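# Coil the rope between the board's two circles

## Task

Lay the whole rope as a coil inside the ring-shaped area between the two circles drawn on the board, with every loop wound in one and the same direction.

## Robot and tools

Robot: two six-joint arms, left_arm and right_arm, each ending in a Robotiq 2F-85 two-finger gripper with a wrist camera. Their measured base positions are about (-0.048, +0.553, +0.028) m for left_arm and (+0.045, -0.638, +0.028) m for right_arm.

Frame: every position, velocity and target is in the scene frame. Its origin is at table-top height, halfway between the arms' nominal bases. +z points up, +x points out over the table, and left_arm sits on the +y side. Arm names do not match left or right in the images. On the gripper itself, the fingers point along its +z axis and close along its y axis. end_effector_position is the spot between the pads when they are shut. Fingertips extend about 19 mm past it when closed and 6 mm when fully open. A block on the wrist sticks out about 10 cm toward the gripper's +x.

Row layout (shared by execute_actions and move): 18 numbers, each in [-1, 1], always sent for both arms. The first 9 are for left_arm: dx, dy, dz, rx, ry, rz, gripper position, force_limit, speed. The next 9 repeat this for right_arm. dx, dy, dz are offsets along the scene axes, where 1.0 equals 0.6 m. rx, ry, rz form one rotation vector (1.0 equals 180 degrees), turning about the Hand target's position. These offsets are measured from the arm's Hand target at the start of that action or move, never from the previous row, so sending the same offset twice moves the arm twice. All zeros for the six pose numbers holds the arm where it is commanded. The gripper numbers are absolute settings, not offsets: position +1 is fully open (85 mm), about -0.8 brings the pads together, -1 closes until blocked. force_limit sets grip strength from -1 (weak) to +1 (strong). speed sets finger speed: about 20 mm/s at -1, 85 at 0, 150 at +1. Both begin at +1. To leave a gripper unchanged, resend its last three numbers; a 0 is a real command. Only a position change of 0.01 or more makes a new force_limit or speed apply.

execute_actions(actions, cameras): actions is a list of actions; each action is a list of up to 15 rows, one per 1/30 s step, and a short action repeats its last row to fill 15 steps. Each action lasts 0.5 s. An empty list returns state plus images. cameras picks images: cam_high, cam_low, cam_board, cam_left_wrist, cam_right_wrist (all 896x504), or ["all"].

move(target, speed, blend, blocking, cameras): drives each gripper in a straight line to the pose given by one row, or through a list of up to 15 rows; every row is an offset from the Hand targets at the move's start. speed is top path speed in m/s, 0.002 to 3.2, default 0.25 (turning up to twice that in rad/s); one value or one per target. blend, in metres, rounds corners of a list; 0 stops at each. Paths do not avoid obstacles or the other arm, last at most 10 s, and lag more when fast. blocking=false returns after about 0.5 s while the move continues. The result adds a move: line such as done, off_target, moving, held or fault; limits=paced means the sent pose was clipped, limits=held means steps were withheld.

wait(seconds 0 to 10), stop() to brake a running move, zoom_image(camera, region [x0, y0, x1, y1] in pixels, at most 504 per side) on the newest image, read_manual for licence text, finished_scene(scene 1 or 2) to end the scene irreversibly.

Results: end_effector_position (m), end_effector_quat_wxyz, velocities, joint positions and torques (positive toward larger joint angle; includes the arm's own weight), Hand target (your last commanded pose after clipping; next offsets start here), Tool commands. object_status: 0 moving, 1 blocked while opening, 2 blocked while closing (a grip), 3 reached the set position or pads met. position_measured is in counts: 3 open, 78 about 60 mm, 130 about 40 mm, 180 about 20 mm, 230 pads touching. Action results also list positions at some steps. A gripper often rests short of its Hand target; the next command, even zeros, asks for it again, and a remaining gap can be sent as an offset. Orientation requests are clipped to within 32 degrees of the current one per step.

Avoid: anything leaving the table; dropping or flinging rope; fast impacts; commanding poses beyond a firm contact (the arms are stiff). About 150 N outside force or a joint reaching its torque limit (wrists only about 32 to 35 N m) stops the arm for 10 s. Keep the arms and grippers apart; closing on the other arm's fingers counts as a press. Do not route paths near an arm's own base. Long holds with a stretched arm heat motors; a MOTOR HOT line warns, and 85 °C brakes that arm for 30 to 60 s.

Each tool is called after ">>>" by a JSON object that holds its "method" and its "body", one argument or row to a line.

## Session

>>> {"method": "execute_actions", "body": {
  "actions": []
}}

>>> {"method": "zoom_image", "body": {
  "camera": "cam_board",
  "region": [200, 0, 700, 500]
}}

Scene clock: 0.00 s.
left_arm: end_effector_position=(+0.4254, +0.3709, +0.3860) position_measured=3 object_status=3 end_effector_quat_wxyz=(-0.010, +0.982, +0.189, -0.008) | right_arm: end_effector_position=(+0.1333, -0.3455, +0.3406) position_measured=3 object_status=3 end_effector_quat_wxyz=(-0.082, +0.969, -0.016, +0.234)
Joint positions: left_arm=[2.419 -1.884 2.131 -1.792 -1.571 2.037] | right_arm=[4.085 -2.51 2.594 -2.072 -1.855 -2.224]
Joint velocities: within noise
Joint torques (N m): no reading
Hand target: left_arm +0.4254, +0.3709, +0.3860; -0.010, +0.982, +0.189, -0.008 | right_arm +0.1333, -0.3455, +0.3406; -0.082, +0.969, -0.016, +0.234
Tool commands: left_gripper/position=+1.0 left_gripper/force_limit=+1.0 left_gripper/speed=+1.0 right_gripper/position=+1.0 right_gripper/force_limit=+1.0 right_gripper/speed=+1.0

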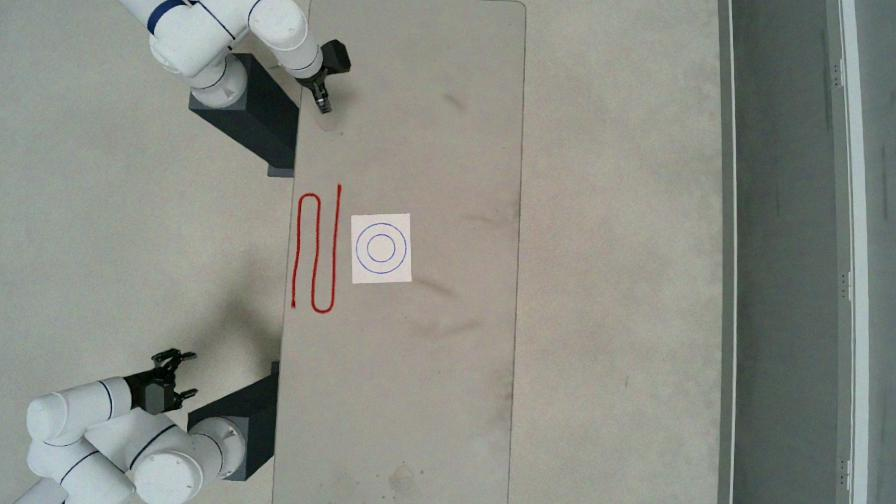

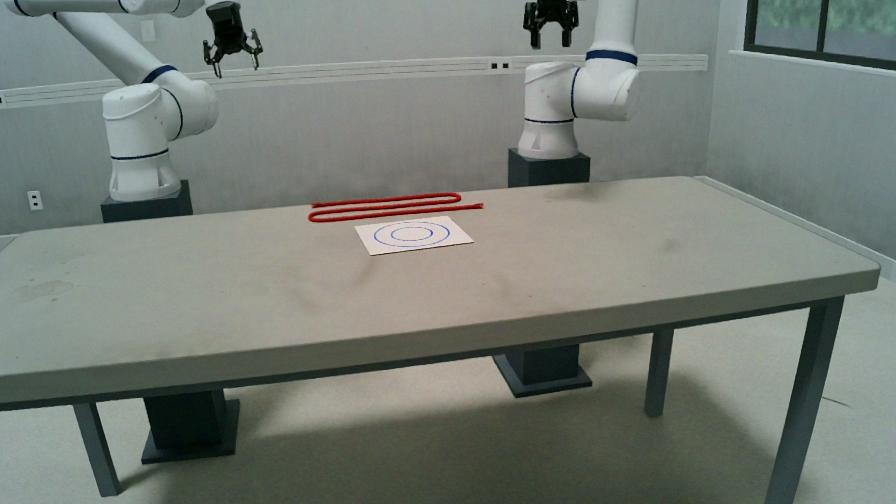

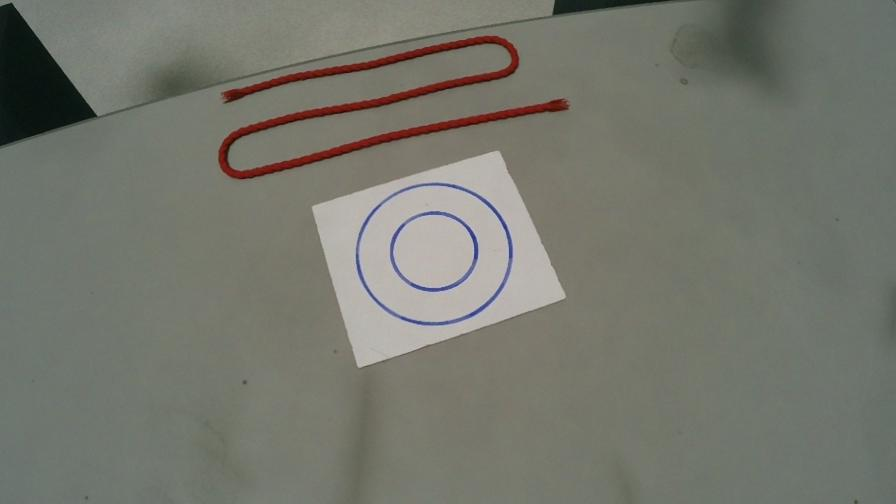

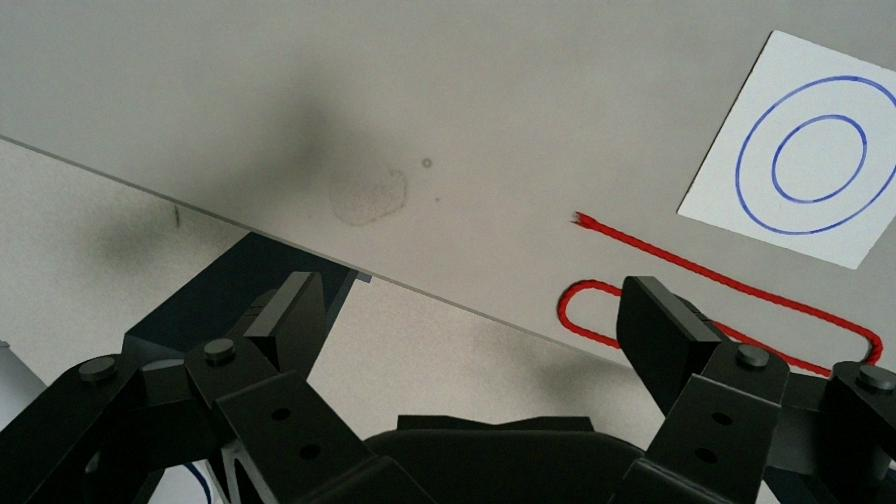

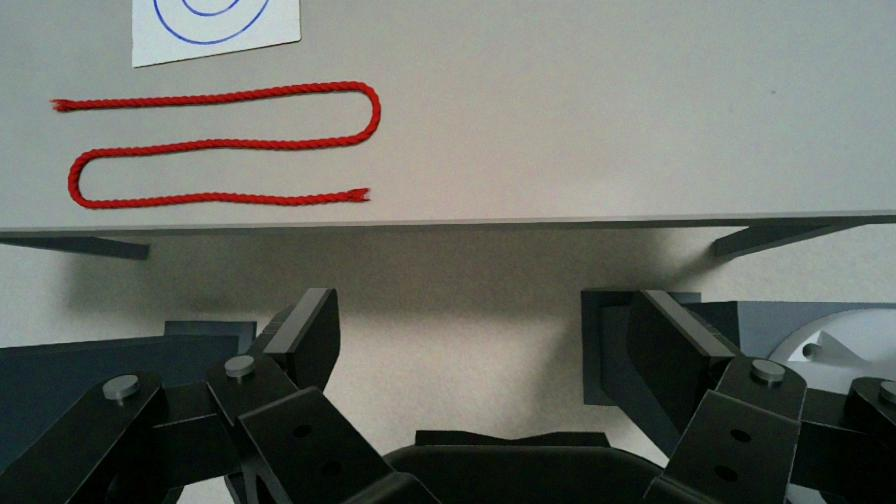

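Scaled by 1.008 from the camera's 896x504 image, which has a finer 1280x720 frame.

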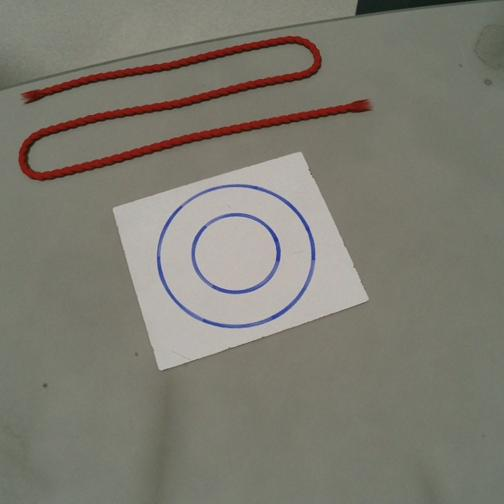

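>>> {"method": "move", "body": {
  "target": [-0.209,0.55,0.1065,0,0,0,1,1,1,0.5112,0.7592,-0.0677,-0.1601,0.0770,0.4989,0.005,-0.8,0],
  "speed": 0.35,
  "cameras": ["cam_right_wrist"]
}}

>>> {"method": "zoom_image", "body": {
  "camera": "cam_right_wrist",
  "region": [300, 0, 700, 300]
}}

Scene clock: 25.67 s.
left_arm: end_effector_position=(+0.3000, +0.7009, +0.4499) position_measured=3 object_status=3 end_effector_quat_wxyz=(-0.010, +0.982, +0.189, -0.008) | right_arm: end_effector_position=(+0.4400, +0.1099, +0.3000) position_measured=128 object_status=3 end_effector_quat_wxyz=(+0.000, +0.707, +0.707, +0.000)
Joint positions: left_arm=[3.045 -2.179 2.172 -1.543 -1.556 2.662] | right_arm=[4.013 -1.263 1.677 -1.984 -1.571 -3.84]
Joint torques (N m): left_arm=[17.8 23.51 -67.09 -1.04 -0.47 3.24] | right_arm=[31.67 -57.52 -57.93 -0.36 -0.91 -2.23]
Hand target: left_arm +0.3000, +0.7009, +0.4499; -0.010, +0.982, +0.189, -0.008 | right_arm +0.4400, +0.1100, +0.3000; +0.000, +0.707, +0.708, +0.000
Off the commanded pose: left_arm 0.000 m, 0 deg | right_arm 0.000 m, 0 deg.
move: done
Images, in order (width x height): cam_right_wrist 896x504.

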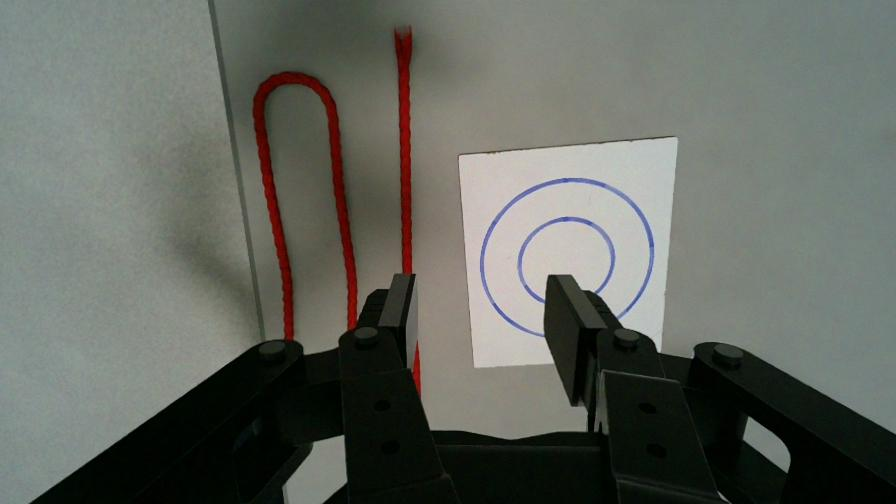

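Scaled by 1.260 from the camera's 896x504 image, which has a finer 1280x720 frame.

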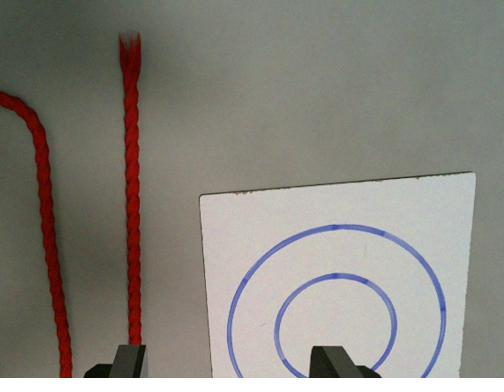

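>>> {"method": "move", "body": {
  "target": [0,0,0,0,0,0,1,1,1,-0.0867,0.125,-0.35,0,0,0,0.005,-0.8,0],
  "speed": 0.25,
  "cameras": ["cam_right_wrist"]
}}

Scene clock: 43.17 s.
left_arm: end_effector_position=(+0.3000, +0.7009, +0.4499) position_measured=3 object_status=3 end_effector_quat_wxyz=(-0.010, +0.982, +0.189, -0.008) | right_arm: end_effector_position=(+0.3880, +0.1849, +0.0902) position_measured=128 object_status=3 end_effector_quat_wxyz=(+0.000, +0.707, +0.708, +0.000)
Joint positions: left_arm=[3.045 -2.179 2.172 -1.543 -1.556 2.663] | right_arm=[4.115 -1.014 1.731 -2.287 -1.571 -3.738]
Joint torques (N m): left_arm=[17.87 22.47 -68.04 -1.76 -0.38 3.61] | right_arm=[30.13 -73.15 -50.09 -14.26 0.02 1.54]
Hand target: left_arm +0.3000, +0.7009, +0.4499; -0.010, +0.982, +0.189, -0.008 | right_arm +0.3880, +0.1850, +0.0900; +0.000, +0.707, +0.708, +0.000
Off the commanded pose: left_arm 0.000 m, 0 deg | right_arm 0.000 m, 0 deg.
move: done
Images, in order (width x height): cam_right_wrist 896x504.

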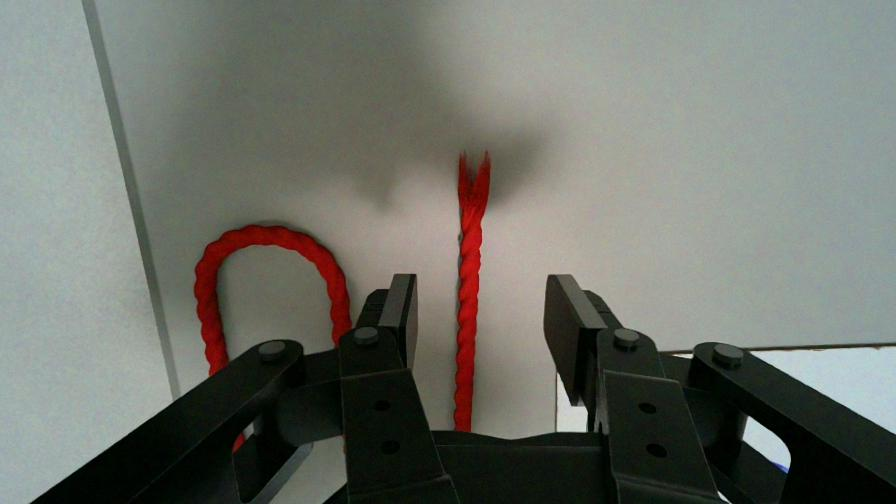

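>>> {"method": "move", "body": {
  "target": [
    [0,0,0,0,0,0,1,1,1,-0.0015,0,-0.1102,0,0,0,0.005,-0.8,0]
  ],
  "speed": 0.06
}}

>>> {"method": "move", "body": {
  "target": [0,0,0,0,0,0,1,1,1,0,0,0,0,0,0,-1,-0.8,-1],
  "speed": 0.05,
  "cameras": ["cam_low","cam_right_wrist"]
}}

>>> {"method": "zoom_image", "body": {
  "camera": "cam_low",
  "region": [400, 120, 560, 230]
}}

Scene clock: 48.67 s.
left_arm: end_effector_position=(+0.3000, +0.7009, +0.4499) position_measured=3 object_status=3 end_effector_quat_wxyz=(-0.010, +0.982, +0.189, -0.008) | right_arm: end_effector_position=(+0.3871, +0.1850, +0.0240) position_measured=128 object_status=3 end_effector_quat_wxyz=(+0.000, +0.707, +0.708, +0.000)
Joint positions: left_arm=[3.045 -2.179 2.172 -1.543 -1.556 2.663] | right_arm=[4.116 -0.938 1.753 -2.385 -1.571 -3.737]
Joint torques (N m): left_arm=[18.26 18.64 -67.14 -2.23 -0.16 3.42] | right_arm=[31.33 -72.57 -29.78 -14.01 0.01 1.45]
Hand target: left_arm +0.3000, +0.7009, +0.4499; -0.010, +0.982, +0.189, -0.008 | right_arm +0.3871, +0.1850, +0.0239; +0.000, +0.707, +0.708, +0.000
Off the commanded pose: left_arm 0.000 m, 0 deg | right_arm 0.000 m, 0 deg.
move: done

Scene clock: 50.57 s.
left_arm: end_effector_position=(+0.3000, +0.7009, +0.4499) position_measured=3 object_status=3 end_effector_quat_wxyz=(-0.010, +0.982, +0.189, -0.008) | right_arm: end_effector_position=(+0.3871, +0.1850, +0.0239) position_measured=212 object_status=0 end_effector_quat_wxyz=(+0.000, +0.707, +0.708, +0.000)
Joint positions: left_arm=[3.045 -2.179 2.172 -1.543 -1.556 2.663] | right_arm=[4.116 -0.938 1.753 -2.385 -1.571 -3.737]
Joint torques (N m): left_arm=[17.54 20.81 -67.89 -2.13 -0.19 3.4] | right_arm=[30.92 -73.4 -29.96 -14.05 0.54 1.69]
Hand target: left_arm +0.3000, +0.7009, +0.4499; -0.010, +0.982, +0.189, -0.008 | right_arm +0.3871, +0.1850, +0.0239; +0.000, +0.707, +0.708, +0.000
Off the commanded pose: left_arm 0.000 m, 0 deg | right_arm 0.000 m, 0 deg.
move: done
Images, in order (width x height): cam_low 896x504, cam_right_wrist 896x504.

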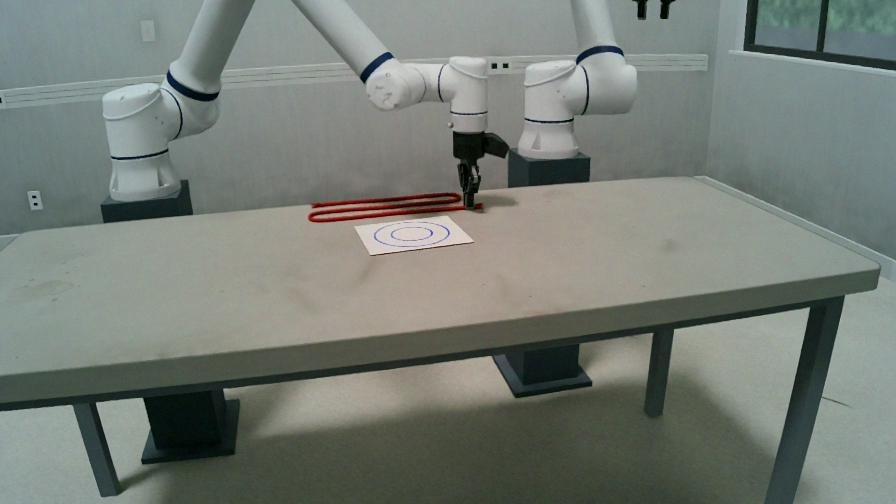

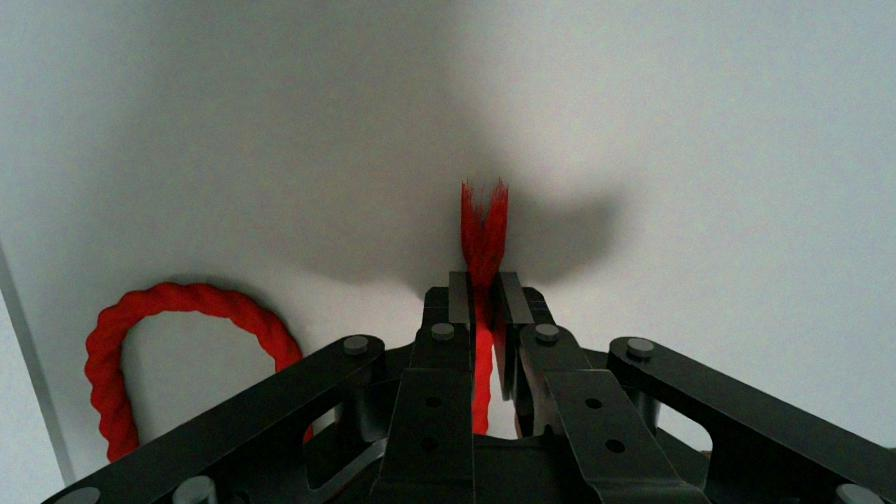

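Scaled by 3.150 from the camera's 896x504 image, which has a finer 1280x720 frame.

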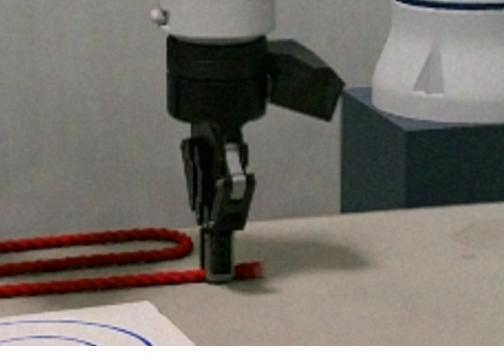

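>>> {"method": "wait", "body": {
  "seconds": 0.1
}}

Scene clock: 60.90 s.
left_arm: end_effector_position=(+0.3000, +0.7009, +0.4499) position_measured=3 object_status=3 end_effector_quat_wxyz=(-0.010, +0.982, +0.189, -0.008) | right_arm: end_effector_position=(+0.3871, +0.1850, +0.0239) position_measured=212 object_status=2 end_effector_quat_wxyz=(+0.000, +0.707, +0.708, +0.000)
Joint positions: left_arm=[3.045 -2.179 2.172 -1.543 -1.556 2.663] | right_arm=[4.116 -0.938 1.753 -2.385 -1.571 -3.737]
Joint torques (N m): left_arm=[17.54 21.97 -67.7 -2.54 -0.45 3.05] | right_arm=[30.68 -73.79 -29.82 -12.64 1.32 1.49]
Hand target: left_arm +0.3000, +0.7009, +0.4499; -0.010, +0.982, +0.189, -0.008 | right_arm +0.3871, +0.1850, +0.0239; +0.000, +0.707, +0.708, +0.000
Tool commands: left_gripper/position=+1.0 left_gripper/force_limit=+1.0 left_gripper/speed=+1.0 right_gripper/position=-1.0 right_gripper/force_limit=-0.8 right_gripper/speed=-1.0
Off the commanded pose: left_arm 0.000 m, 0 deg | right_arm 0.000 m, 0 deg.
wait: 0.10 s; at rest from the start

>>> {"method": "move", "body": {
  "target": [
    [0,0,0,0,0,0,1,1,1,0,-0.0583,0.1267,0.1667,0,0,-1,-0.8,-1],
    [0,0,0,0,0,0,1,1,1,0.005,-0.1583,0.2933,0.3611,0,0,-1,-0.8,-1],
    [0,0,0,0,0,0,1,1,1,0.0133,-0.2583,0.4933,0.5,0,0,-1,-0.8,-1]
  ],
  "speed": 0.2,
  "blend": 0.02,
  "cameras": ["cam_board","cam_low"]
}}

Scene clock: 66.50 s.
left_arm: end_effector_position=(+0.3000, +0.7009, +0.4499) position_measured=3 object_status=3 end_effector_quat_wxyz=(-0.010, +0.982, +0.189, -0.008) | right_arm: end_effector_position=(+0.3951, +0.0300, +0.3198) position_measured=212 object_status=2 end_effector_quat_wxyz=(+0.500, -0.500, -0.500, -0.500)
Joint positions: left_arm=[3.045 -2.179 2.172 -1.543 -1.556 2.663] | right_arm=[3.634 -1.023 2.287 -4.404 -0.494 -3.144]
Joint torques (N m): left_arm=[18.02 20.68 -68.18 -2.9 0.01 2.96] | right_arm=[-17.15 -44.99 -24.14 -7.8 3.58 1.85]
Hand target: left_arm +0.3000, +0.7009, +0.4499; -0.010, +0.982, +0.189, -0.008 | right_arm +0.3951, +0.0300, +0.3198; +0.500, -0.500, -0.500, -0.500
Off the commanded pose: left_arm 0.000 m, 0 deg | right_arm 0.000 m, 0 deg.
move: done
Images, in order (width x height): cam_low 896x504, cam_board 896x504.

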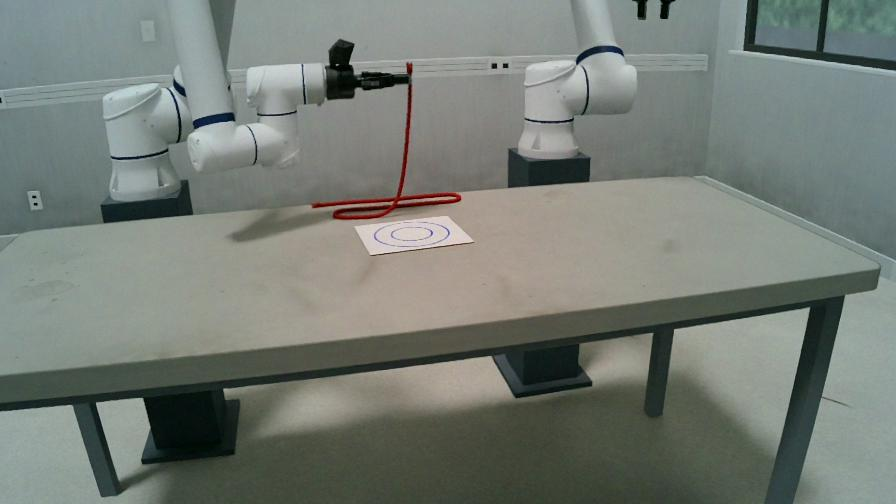

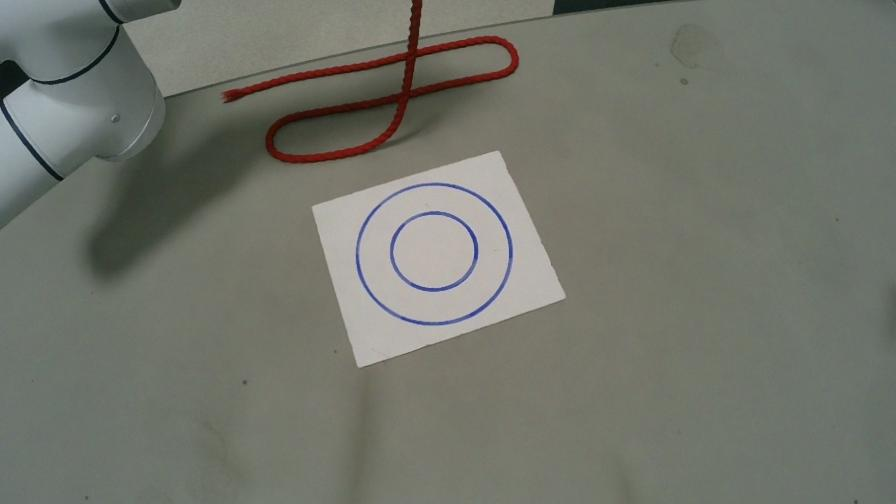

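>>> {"method": "move", "body": {
  "target": [
    [0,0,0,0,0,0,1,1,1,0.0083,-0.0167,0.4667,0,0,-0.08,-1,-0.8,-1],
    [0,0,0,0,0,0,1,1,1,0.025,-0.0333,0.8833,0,0,-0.15,-1,-0.8,-1]
  ],
  "speed": 0.14,
  "blend": 0.03,
  "cameras": ["cam_board","cam_low"]
}}

Scene clock: 79.00 s.
left_arm: end_effector_position=(+0.3000, +0.7009, +0.4499) position_measured=3 object_status=3 end_effector_quat_wxyz=(-0.010, +0.982, +0.189, -0.008) | right_arm: end_effector_position=(+0.4101, +0.0100, +0.8497) position_measured=212 object_status=2 end_effector_quat_wxyz=(-0.369, +0.603, +0.370, +0.603)
Joint positions: left_arm=[3.045 -2.179 2.172 -1.543 -1.556 2.663] | right_arm=[3.782 -1.789 1.947 -3.299 -1.113 -3.143]
Joint torques (N m): left_arm=[16.79 20.45 -68.41 -3.47 -0.49 3.3] | right_arm=[30.72 -46.67 -59.16 1.75 -0.72 -1.11]
Hand target: left_arm +0.3000, +0.7009, +0.4499; -0.010, +0.982, +0.189, -0.008 | right_arm +0.4101, +0.0100, +0.8498; -0.369, +0.603, +0.370, +0.603
Off the commanded pose: left_arm 0.000 m, 0 deg | right_arm 0.000 m, 0 deg.
move: done
Images, in order (width x height): cam_low 896x504, cam_board 896x504.

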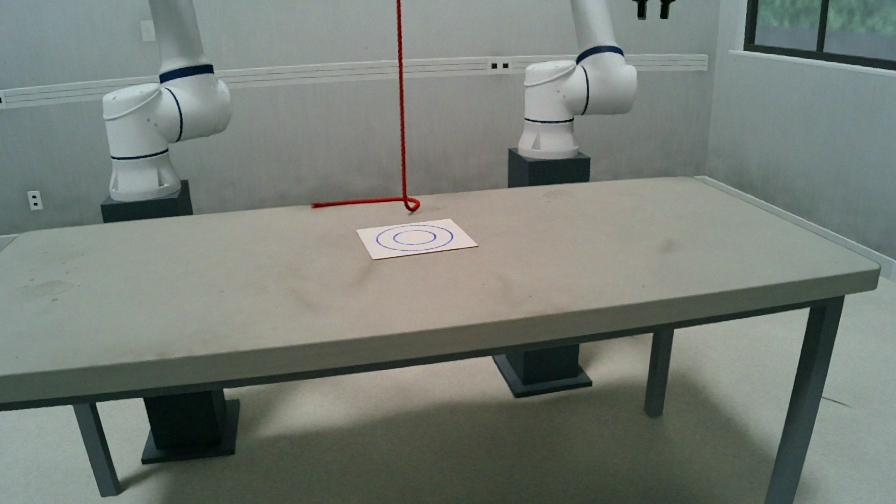

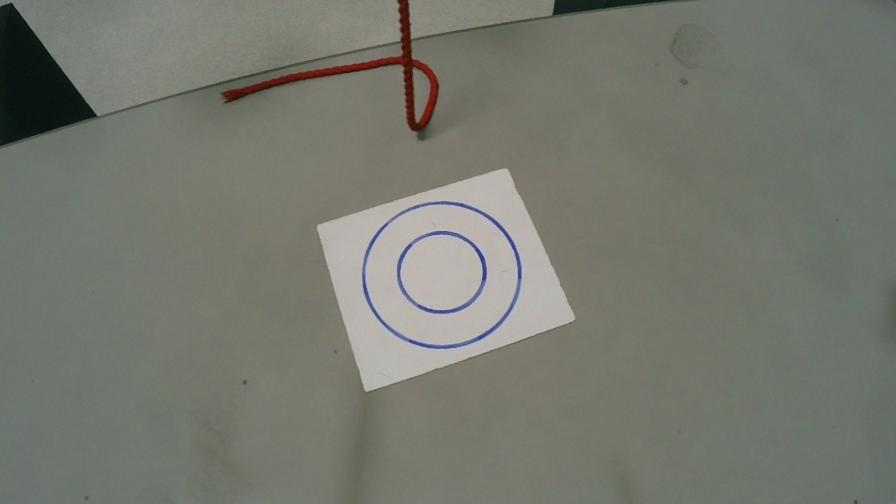

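>>> {"method": "move", "body": {
  "target": [
    [0,0,0,0,0,0,1,1,1,0.0167,-0.01,0.5333,0,0,-0.045,-1,-0.8,-1],
    [0,0,0,0,0,0,1,1,1,0.025,-0.0167,0.7,0,0,-0.0594,-1,-0.8,-1]
  ],
  "speed": [0.14,0.05],
  "blend": [0.02,0],
  "cameras": ["cam_board","cam_low","cam_high"]
}}

>>> {"method": "zoom_image", "body": {
  "camera": "cam_board",
  "region": [330, 20, 600, 290]
}}

>>> {"method": "zoom_image", "body": {
  "camera": "cam_board",
  "region": [340, 180, 540, 370]
}}

>>> {"method": "zoom_image", "body": {
  "camera": "cam_high",
  "region": [330, 190, 450, 310]
}}

Scene clock: 88.67 s.
left_arm: end_effector_position=(+0.3000, +0.7009, +0.4499) position_measured=3 object_status=3 end_effector_quat_wxyz=(-0.010, +0.982, +0.189, -0.008) | right_arm: end_effector_position=(+0.4251, +0.0000, +1.2697) position_measured=212 object_status=2 end_effector_quat_wxyz=(-0.311, +0.635, +0.312, +0.635)
Joint positions: left_arm=[3.045 -2.179 2.172 -1.543 -1.556 2.663] | right_arm=[3.855 -1.639 1.05 -2.552 -1.374 -3.143]
Joint torques (N m): left_arm=[17.86 20.33 -67.01 -4.61 -0.2 3.25] | right_arm=[30.52 -14.85 -51.93 1.85 -0.88 -0.24]
Hand target: left_arm +0.3000, +0.7009, +0.4499; -0.010, +0.982, +0.189, -0.008 | right_arm +0.4251, +0.0000, +1.2698; -0.311, +0.635, +0.312, +0.635
Off the commanded pose: left_arm 0.000 m, 0 deg | right_arm 0.000 m, 0 deg.
move: done
Images, in order (width x height): cam_high 896x504, cam_low 896x504, cam_board 896x504.

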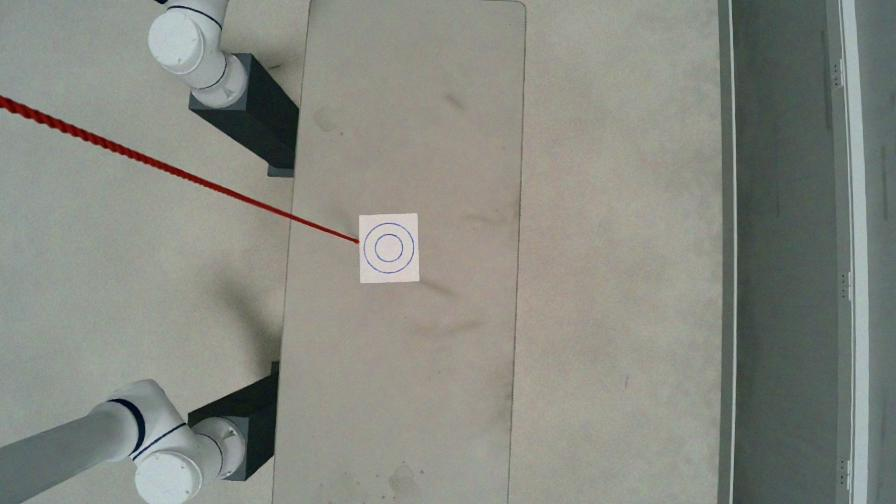

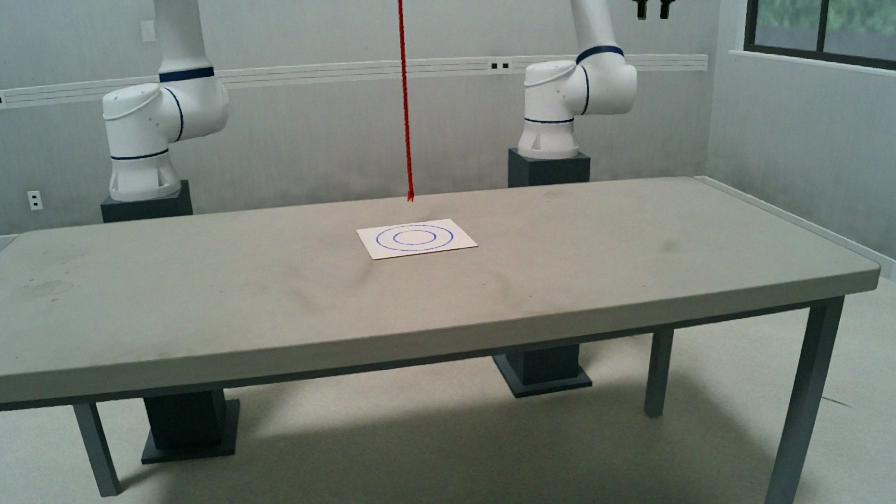

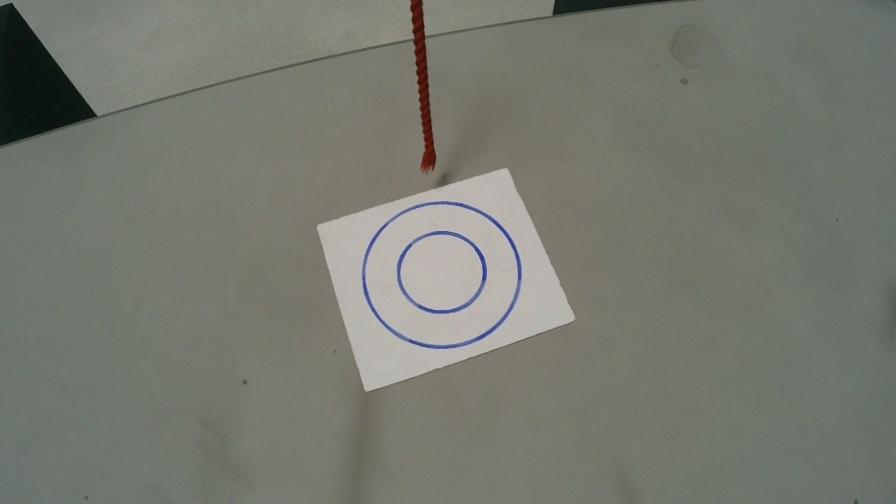

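Scaled by 1.867 from the camera's 896x504 image, which has a finer 1280x720 frame.

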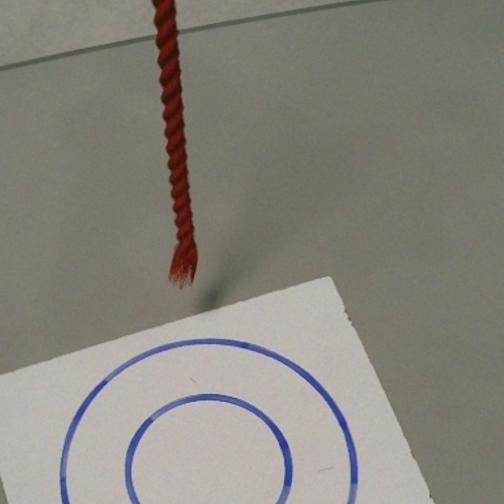

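Scaled by 2.520 from the camera's 896x504 image, which has a finer 1280x720 frame.

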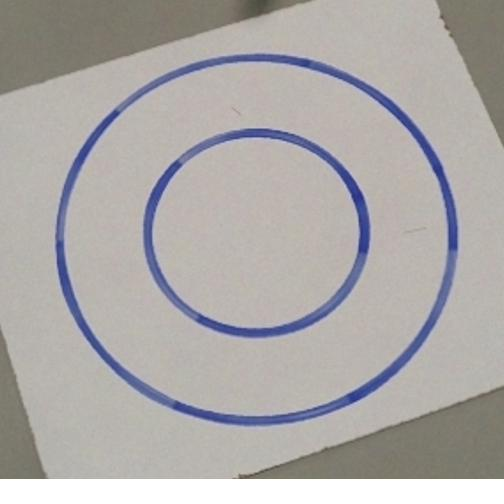

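Scaled by 4.200 from the camera's 896x504 image, which has a finer 1280x720 frame.

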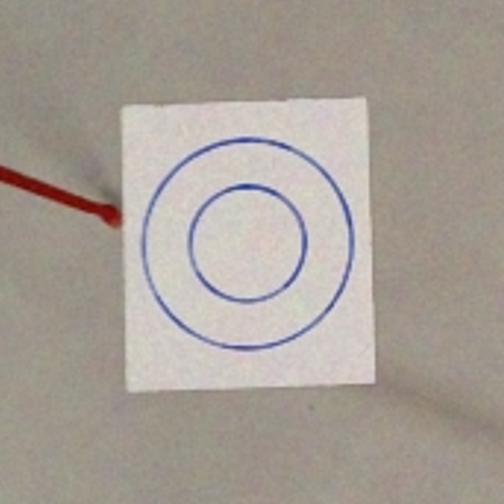

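>>> {"method": "wait", "body": {
  "seconds": 0.1,
  "cameras": ["cam_board","cam_high","cam_low"]
}}

>>> {"method": "zoom_image", "body": {
  "camera": "cam_board",
  "region": [330, 100, 530, 300]
}}

>>> {"method": "zoom_image", "body": {
  "camera": "cam_high",
  "region": [330, 210, 430, 290]
}}

>>> {"method": "zoom_image", "body": {
  "camera": "cam_low",
  "region": [340, 150, 490, 270]
}}

Scene clock: 96.20 s.
left_arm: end_effector_position=(+0.3000, +0.7009, +0.4499) position_measured=3 object_status=3 end_effector_quat_wxyz=(-0.010, +0.982, +0.189, -0.008) | right_arm: end_effector_position=(+0.4251, +0.0000, +1.2698) position_measured=212 object_status=2 end_effector_quat_wxyz=(-0.311, +0.635, +0.312, +0.635)
Joint positions: left_arm=[3.045 -2.179 2.172 -1.543 -1.556 2.663] | right_arm=[3.855 -1.639 1.05 -2.552 -1.374 -3.143]
Joint torques (N m): left_arm=[16.54 20.38 -65.97 -4.77 -0.68 3.04] | right_arm=[31.43 -16.66 -51.56 1.64 -0.65 -0.84]
Hand target: left_arm +0.3000, +0.7009, +0.4499; -0.010, +0.982, +0.189, -0.008 | right_arm +0.4251, +0.0000, +1.2698; -0.311, +0.635, +0.312, +0.635
Tool commands: left_gripper/position=+1.0 left_gripper/force_limit=+1.0 left_gripper/speed=+1.0 right_gripper/position=-1.0 right_gripper/force_limit=-0.8 right_gripper/speed=-1.0
Off the commanded pose: left_arm 0.000 m, 0 deg | right_arm 0.000 m, 0 deg.
wait: 0.10 s; at rest from the start
Images, in order (width x height): cam_high 896x504, cam_low 896x504, cam_board 896x504.

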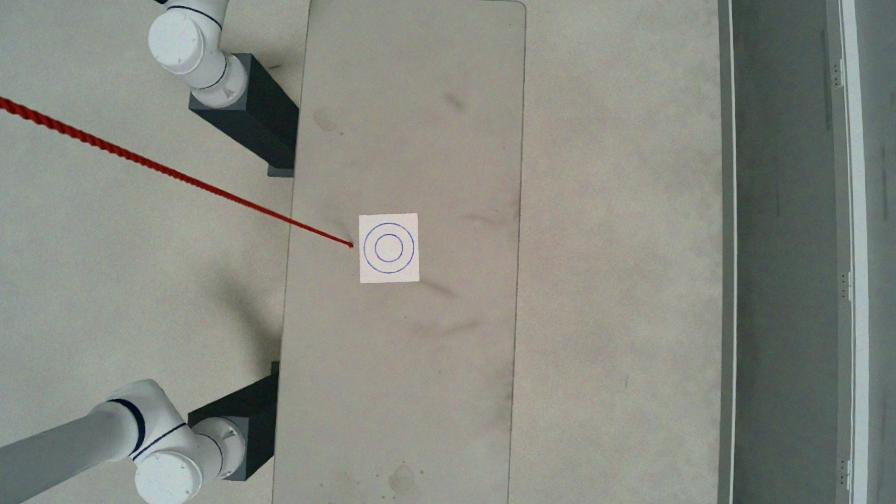

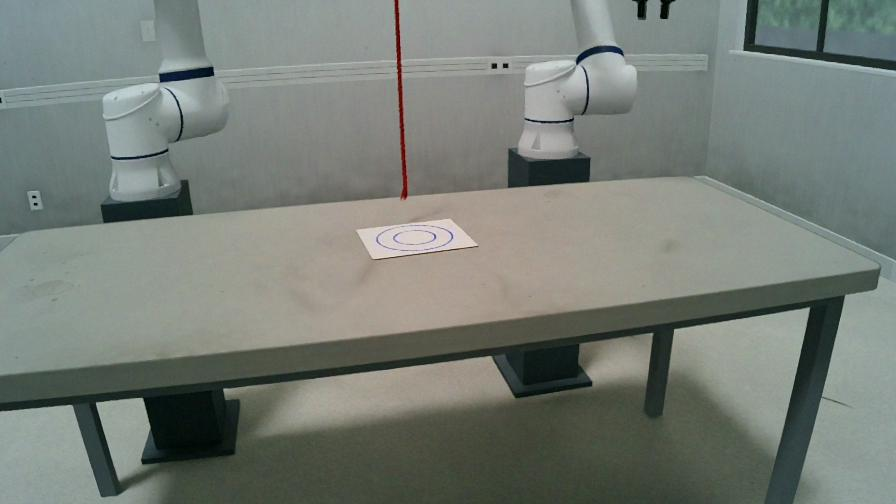

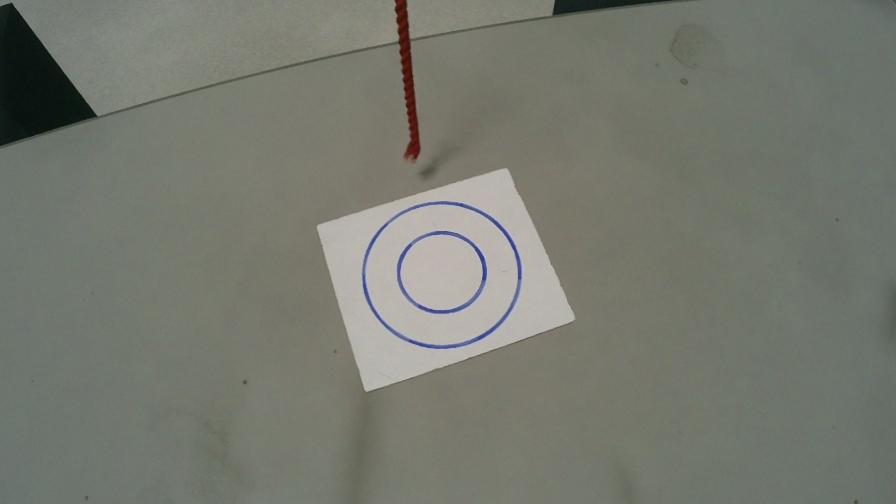

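Scaled by 2.520 from the camera's 896x504 image, which has a finer 1280x720 frame.

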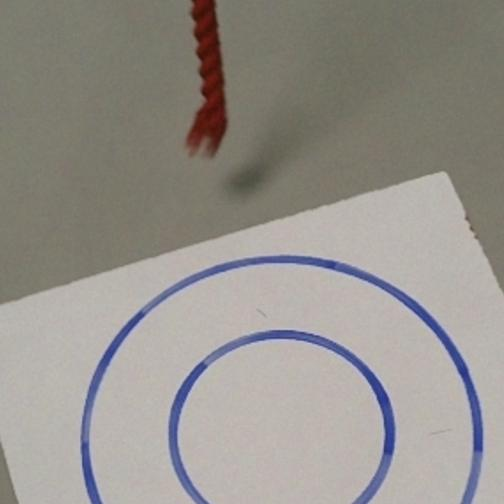

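Scaled by 5.040 from the camera's 896x504 image, which has a finer 1280x720 frame.

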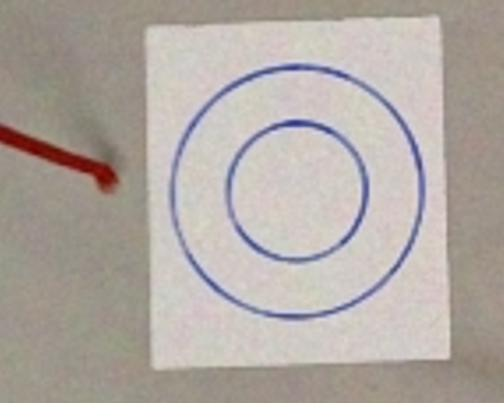

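Scaled by 3.360 from the camera's 896x504 image, which has a finer 1280x720 frame.

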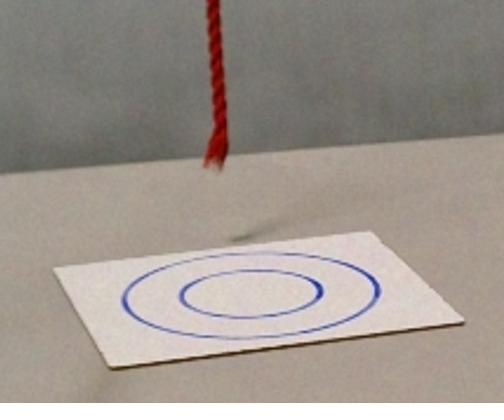

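>>> {"method": "move", "body": {
  "target": [0,0,0,0,0,0,1,1,1,0.2713,-0.0973,0,0,0,0,-1,-0.8,-1],
  "speed": 0.05,
  "cameras": ["cam_board","cam_high"]
}}

>>> {"method": "wait", "body": {
  "seconds": 0.5,
  "cameras": ["cam_board","cam_high"]
}}

>>> {"method": "wait", "body": {
  "seconds": 0.5,
  "cameras": ["cam_board","cam_high"]
}}

Scene clock: 103.40 s.
left_arm: end_effector_position=(+0.3000, +0.7009, +0.4499) position_measured=3 object_status=3 end_effector_quat_wxyz=(-0.010, +0.982, +0.189, -0.008) | right_arm: end_effector_position=(+0.5877, -0.0583, +1.2698) position_measured=212 object_status=2 end_effector_quat_wxyz=(-0.311, +0.635, +0.312, +0.635)
Joint positions: left_arm=[3.045 -2.179 2.172 -1.543 -1.556 2.663] | right_arm=[3.557 -1.553 0.967 -2.555 -1.076 -3.143]
Joint torques (N m): left_arm=[15.27 20.96 -66.15 -5.25 -0.41 3.23] | right_arm=[-16.48 -23.8 -51.15 1.34 3.8 -1.16]
Hand target: left_arm +0.3000, +0.7009, +0.4499; -0.010, +0.982, +0.189, -0.008 | right_arm +0.5879, -0.0584, +1.2698; -0.311, +0.635, +0.312, +0.635
Off the commanded pose: left_arm 0.000 m, 0 deg | right_arm 0.000 m, 0 deg.
move: done
Images, in order (width x height): cam_high 896x504, cam_board 896x504.

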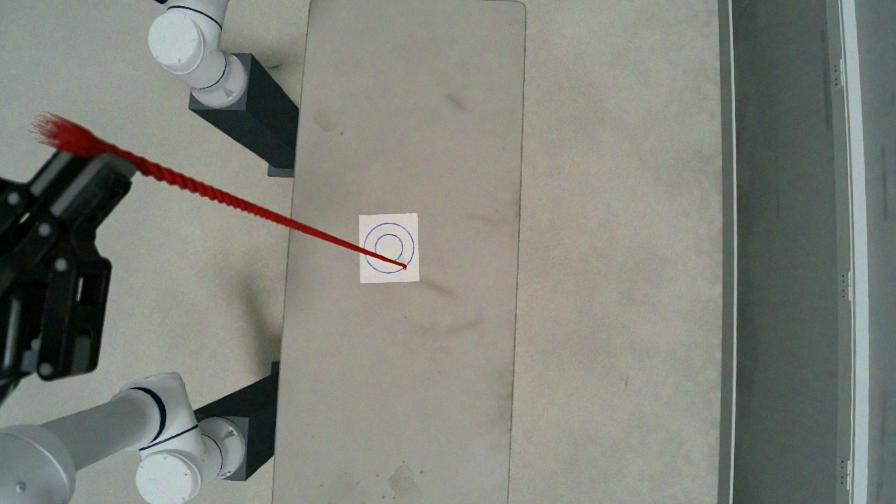

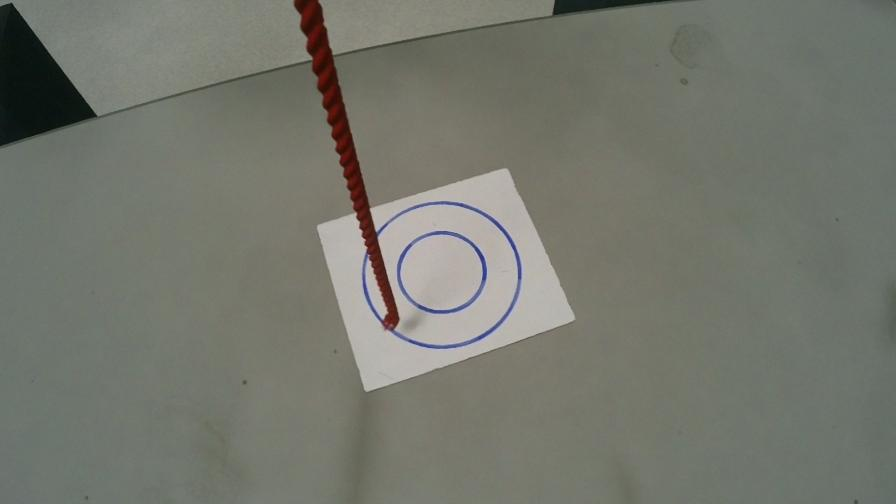

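Scene clock: 103.90 s.
left_arm: end_effector_position=(+0.3000, +0.7009, +0.4499) position_measured=3 object_status=3 end_effector_quat_wxyz=(-0.010, +0.982, +0.189, -0.008) | right_arm: end_effector_position=(+0.5879, -0.0584, +1.2698) position_measured=212 object_status=2 end_effector_quat_wxyz=(-0.311, +0.635, +0.312, +0.635)
Joint positions: left_arm=[3.045 -2.179 2.172 -1.543 -1.556 2.663] | right_arm=[3.557 -1.553 0.967 -2.555 -1.076 -3.143]
Joint torques (N m): left_arm=[17.41 19.93 -67.12 -4.87 -0.53 3.06] | right_arm=[-16.87 -23.7 -51.48 1.62 3.4 -1.14]
Hand target: left_arm +0.3000, +0.7009, +0.4499; -0.010, +0.982, +0.189, -0.008 | right_arm +0.5879, -0.0584, +1.2698; -0.311, +0.635, +0.312, +0.635
Tool commands: left_gripper/position=+1.0 left_gripper/force_limit=+1.0 left_gripper/speed=+1.0 right_gripper/position=-1.0 right_gripper/force_limit=-0.8 right_gripper/speed=-1.0
Off the commanded pose: left_arm 0.000 m, 0 deg | right_arm 0.000 m, 0 deg.
wait: 0.50 s; at rest by 0.17 s
Images, in order (width x height): cam_high 896x504, cam_board 896x504.

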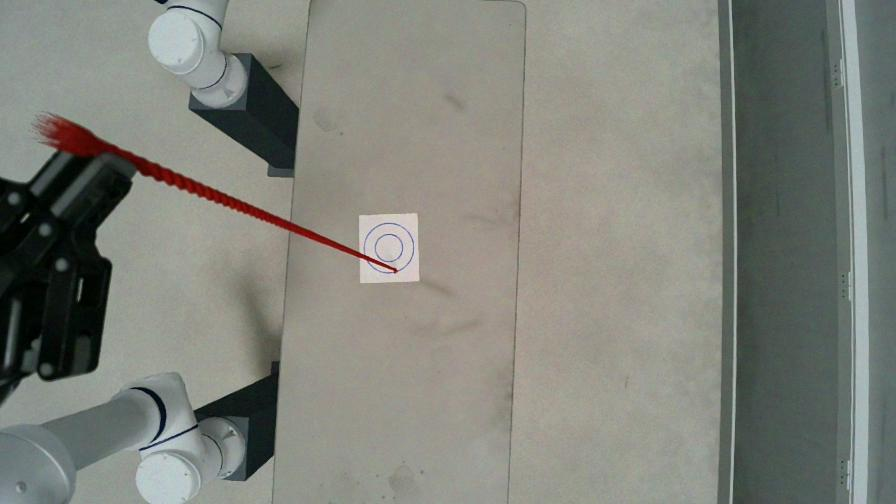

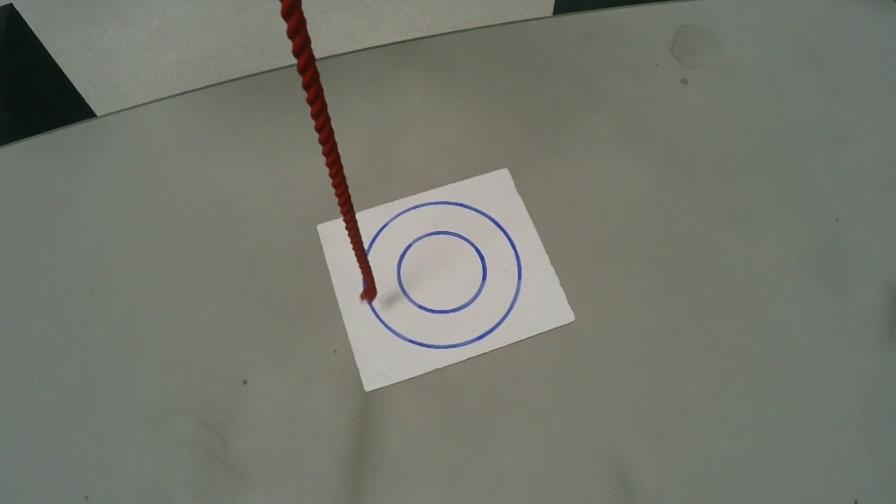

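Scene clock: 104.40 s.
left_arm: end_effector_position=(+0.3000, +0.7009, +0.4499) position_measured=3 object_status=3 end_effector_quat_wxyz=(-0.010, +0.982, +0.189, -0.008) | right_arm: end_effector_position=(+0.5879, -0.0584, +1.2698) position_measured=212 object_status=2 end_effector_quat_wxyz=(-0.311, +0.635, +0.312, +0.635)
Joint positions: left_arm=[3.045 -2.179 2.172 -1.543 -1.556 2.663] | right_arm=[3.557 -1.553 0.967 -2.555 -1.076 -3.143]
Joint torques (N m): left_arm=[17.57 21.29 -67.39 -5.32 -0.15 3.4] | right_arm=[-17.98 -23.97 -51.48 1.72 3.54 -1.14]
Hand target: left_arm +0.3000, +0.7009, +0.4499; -0.010, +0.982, +0.189, -0.008 | right_arm +0.5879, -0.0584, +1.2698; -0.311, +0.635, +0.312, +0.635
Tool commands: left_gripper/position=+1.0 left_gripper/force_limit=+1.0 left_gripper/speed=+1.0 right_gripper/position=-1.0 right_gripper/force_limit=-0.8 right_gripper/speed=-1.0
Off the commanded pose: left_arm 0.000 m, 0 deg | right_arm 0.000 m, 0 deg.
wait: 0.50 s; at rest by 0.17 s
Images, in order (width x height): cam_high 896x504, cam_board 896x504.

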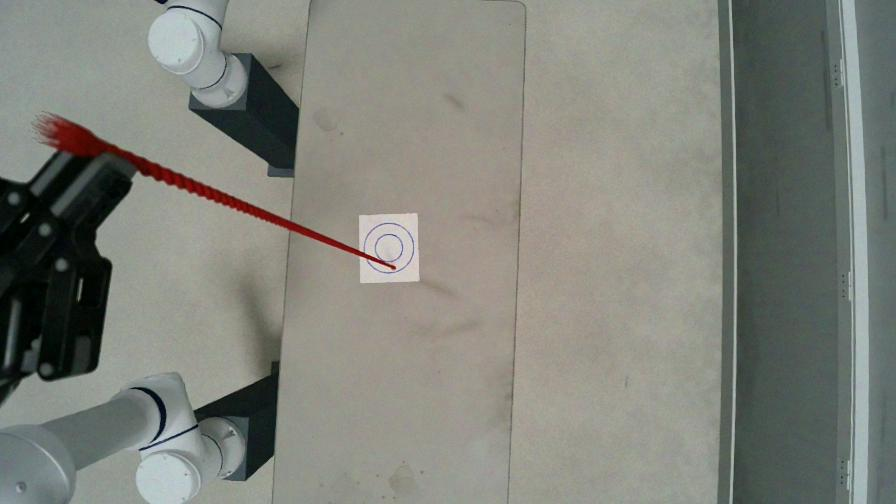

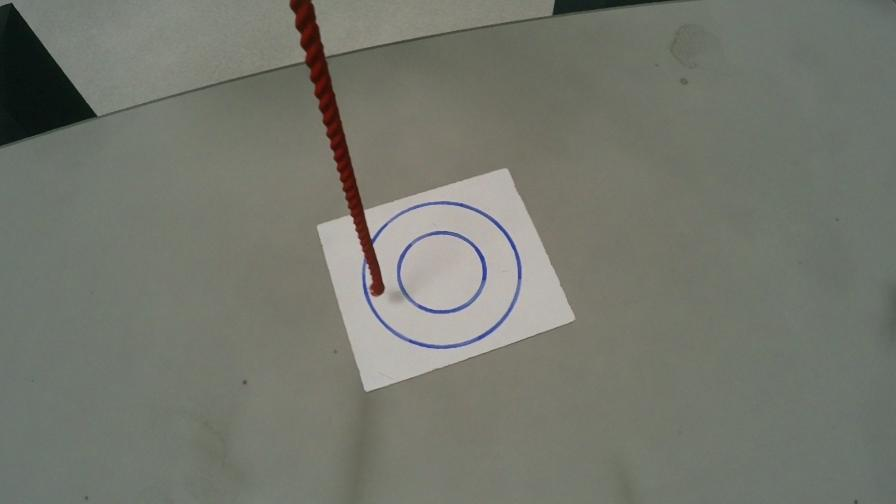

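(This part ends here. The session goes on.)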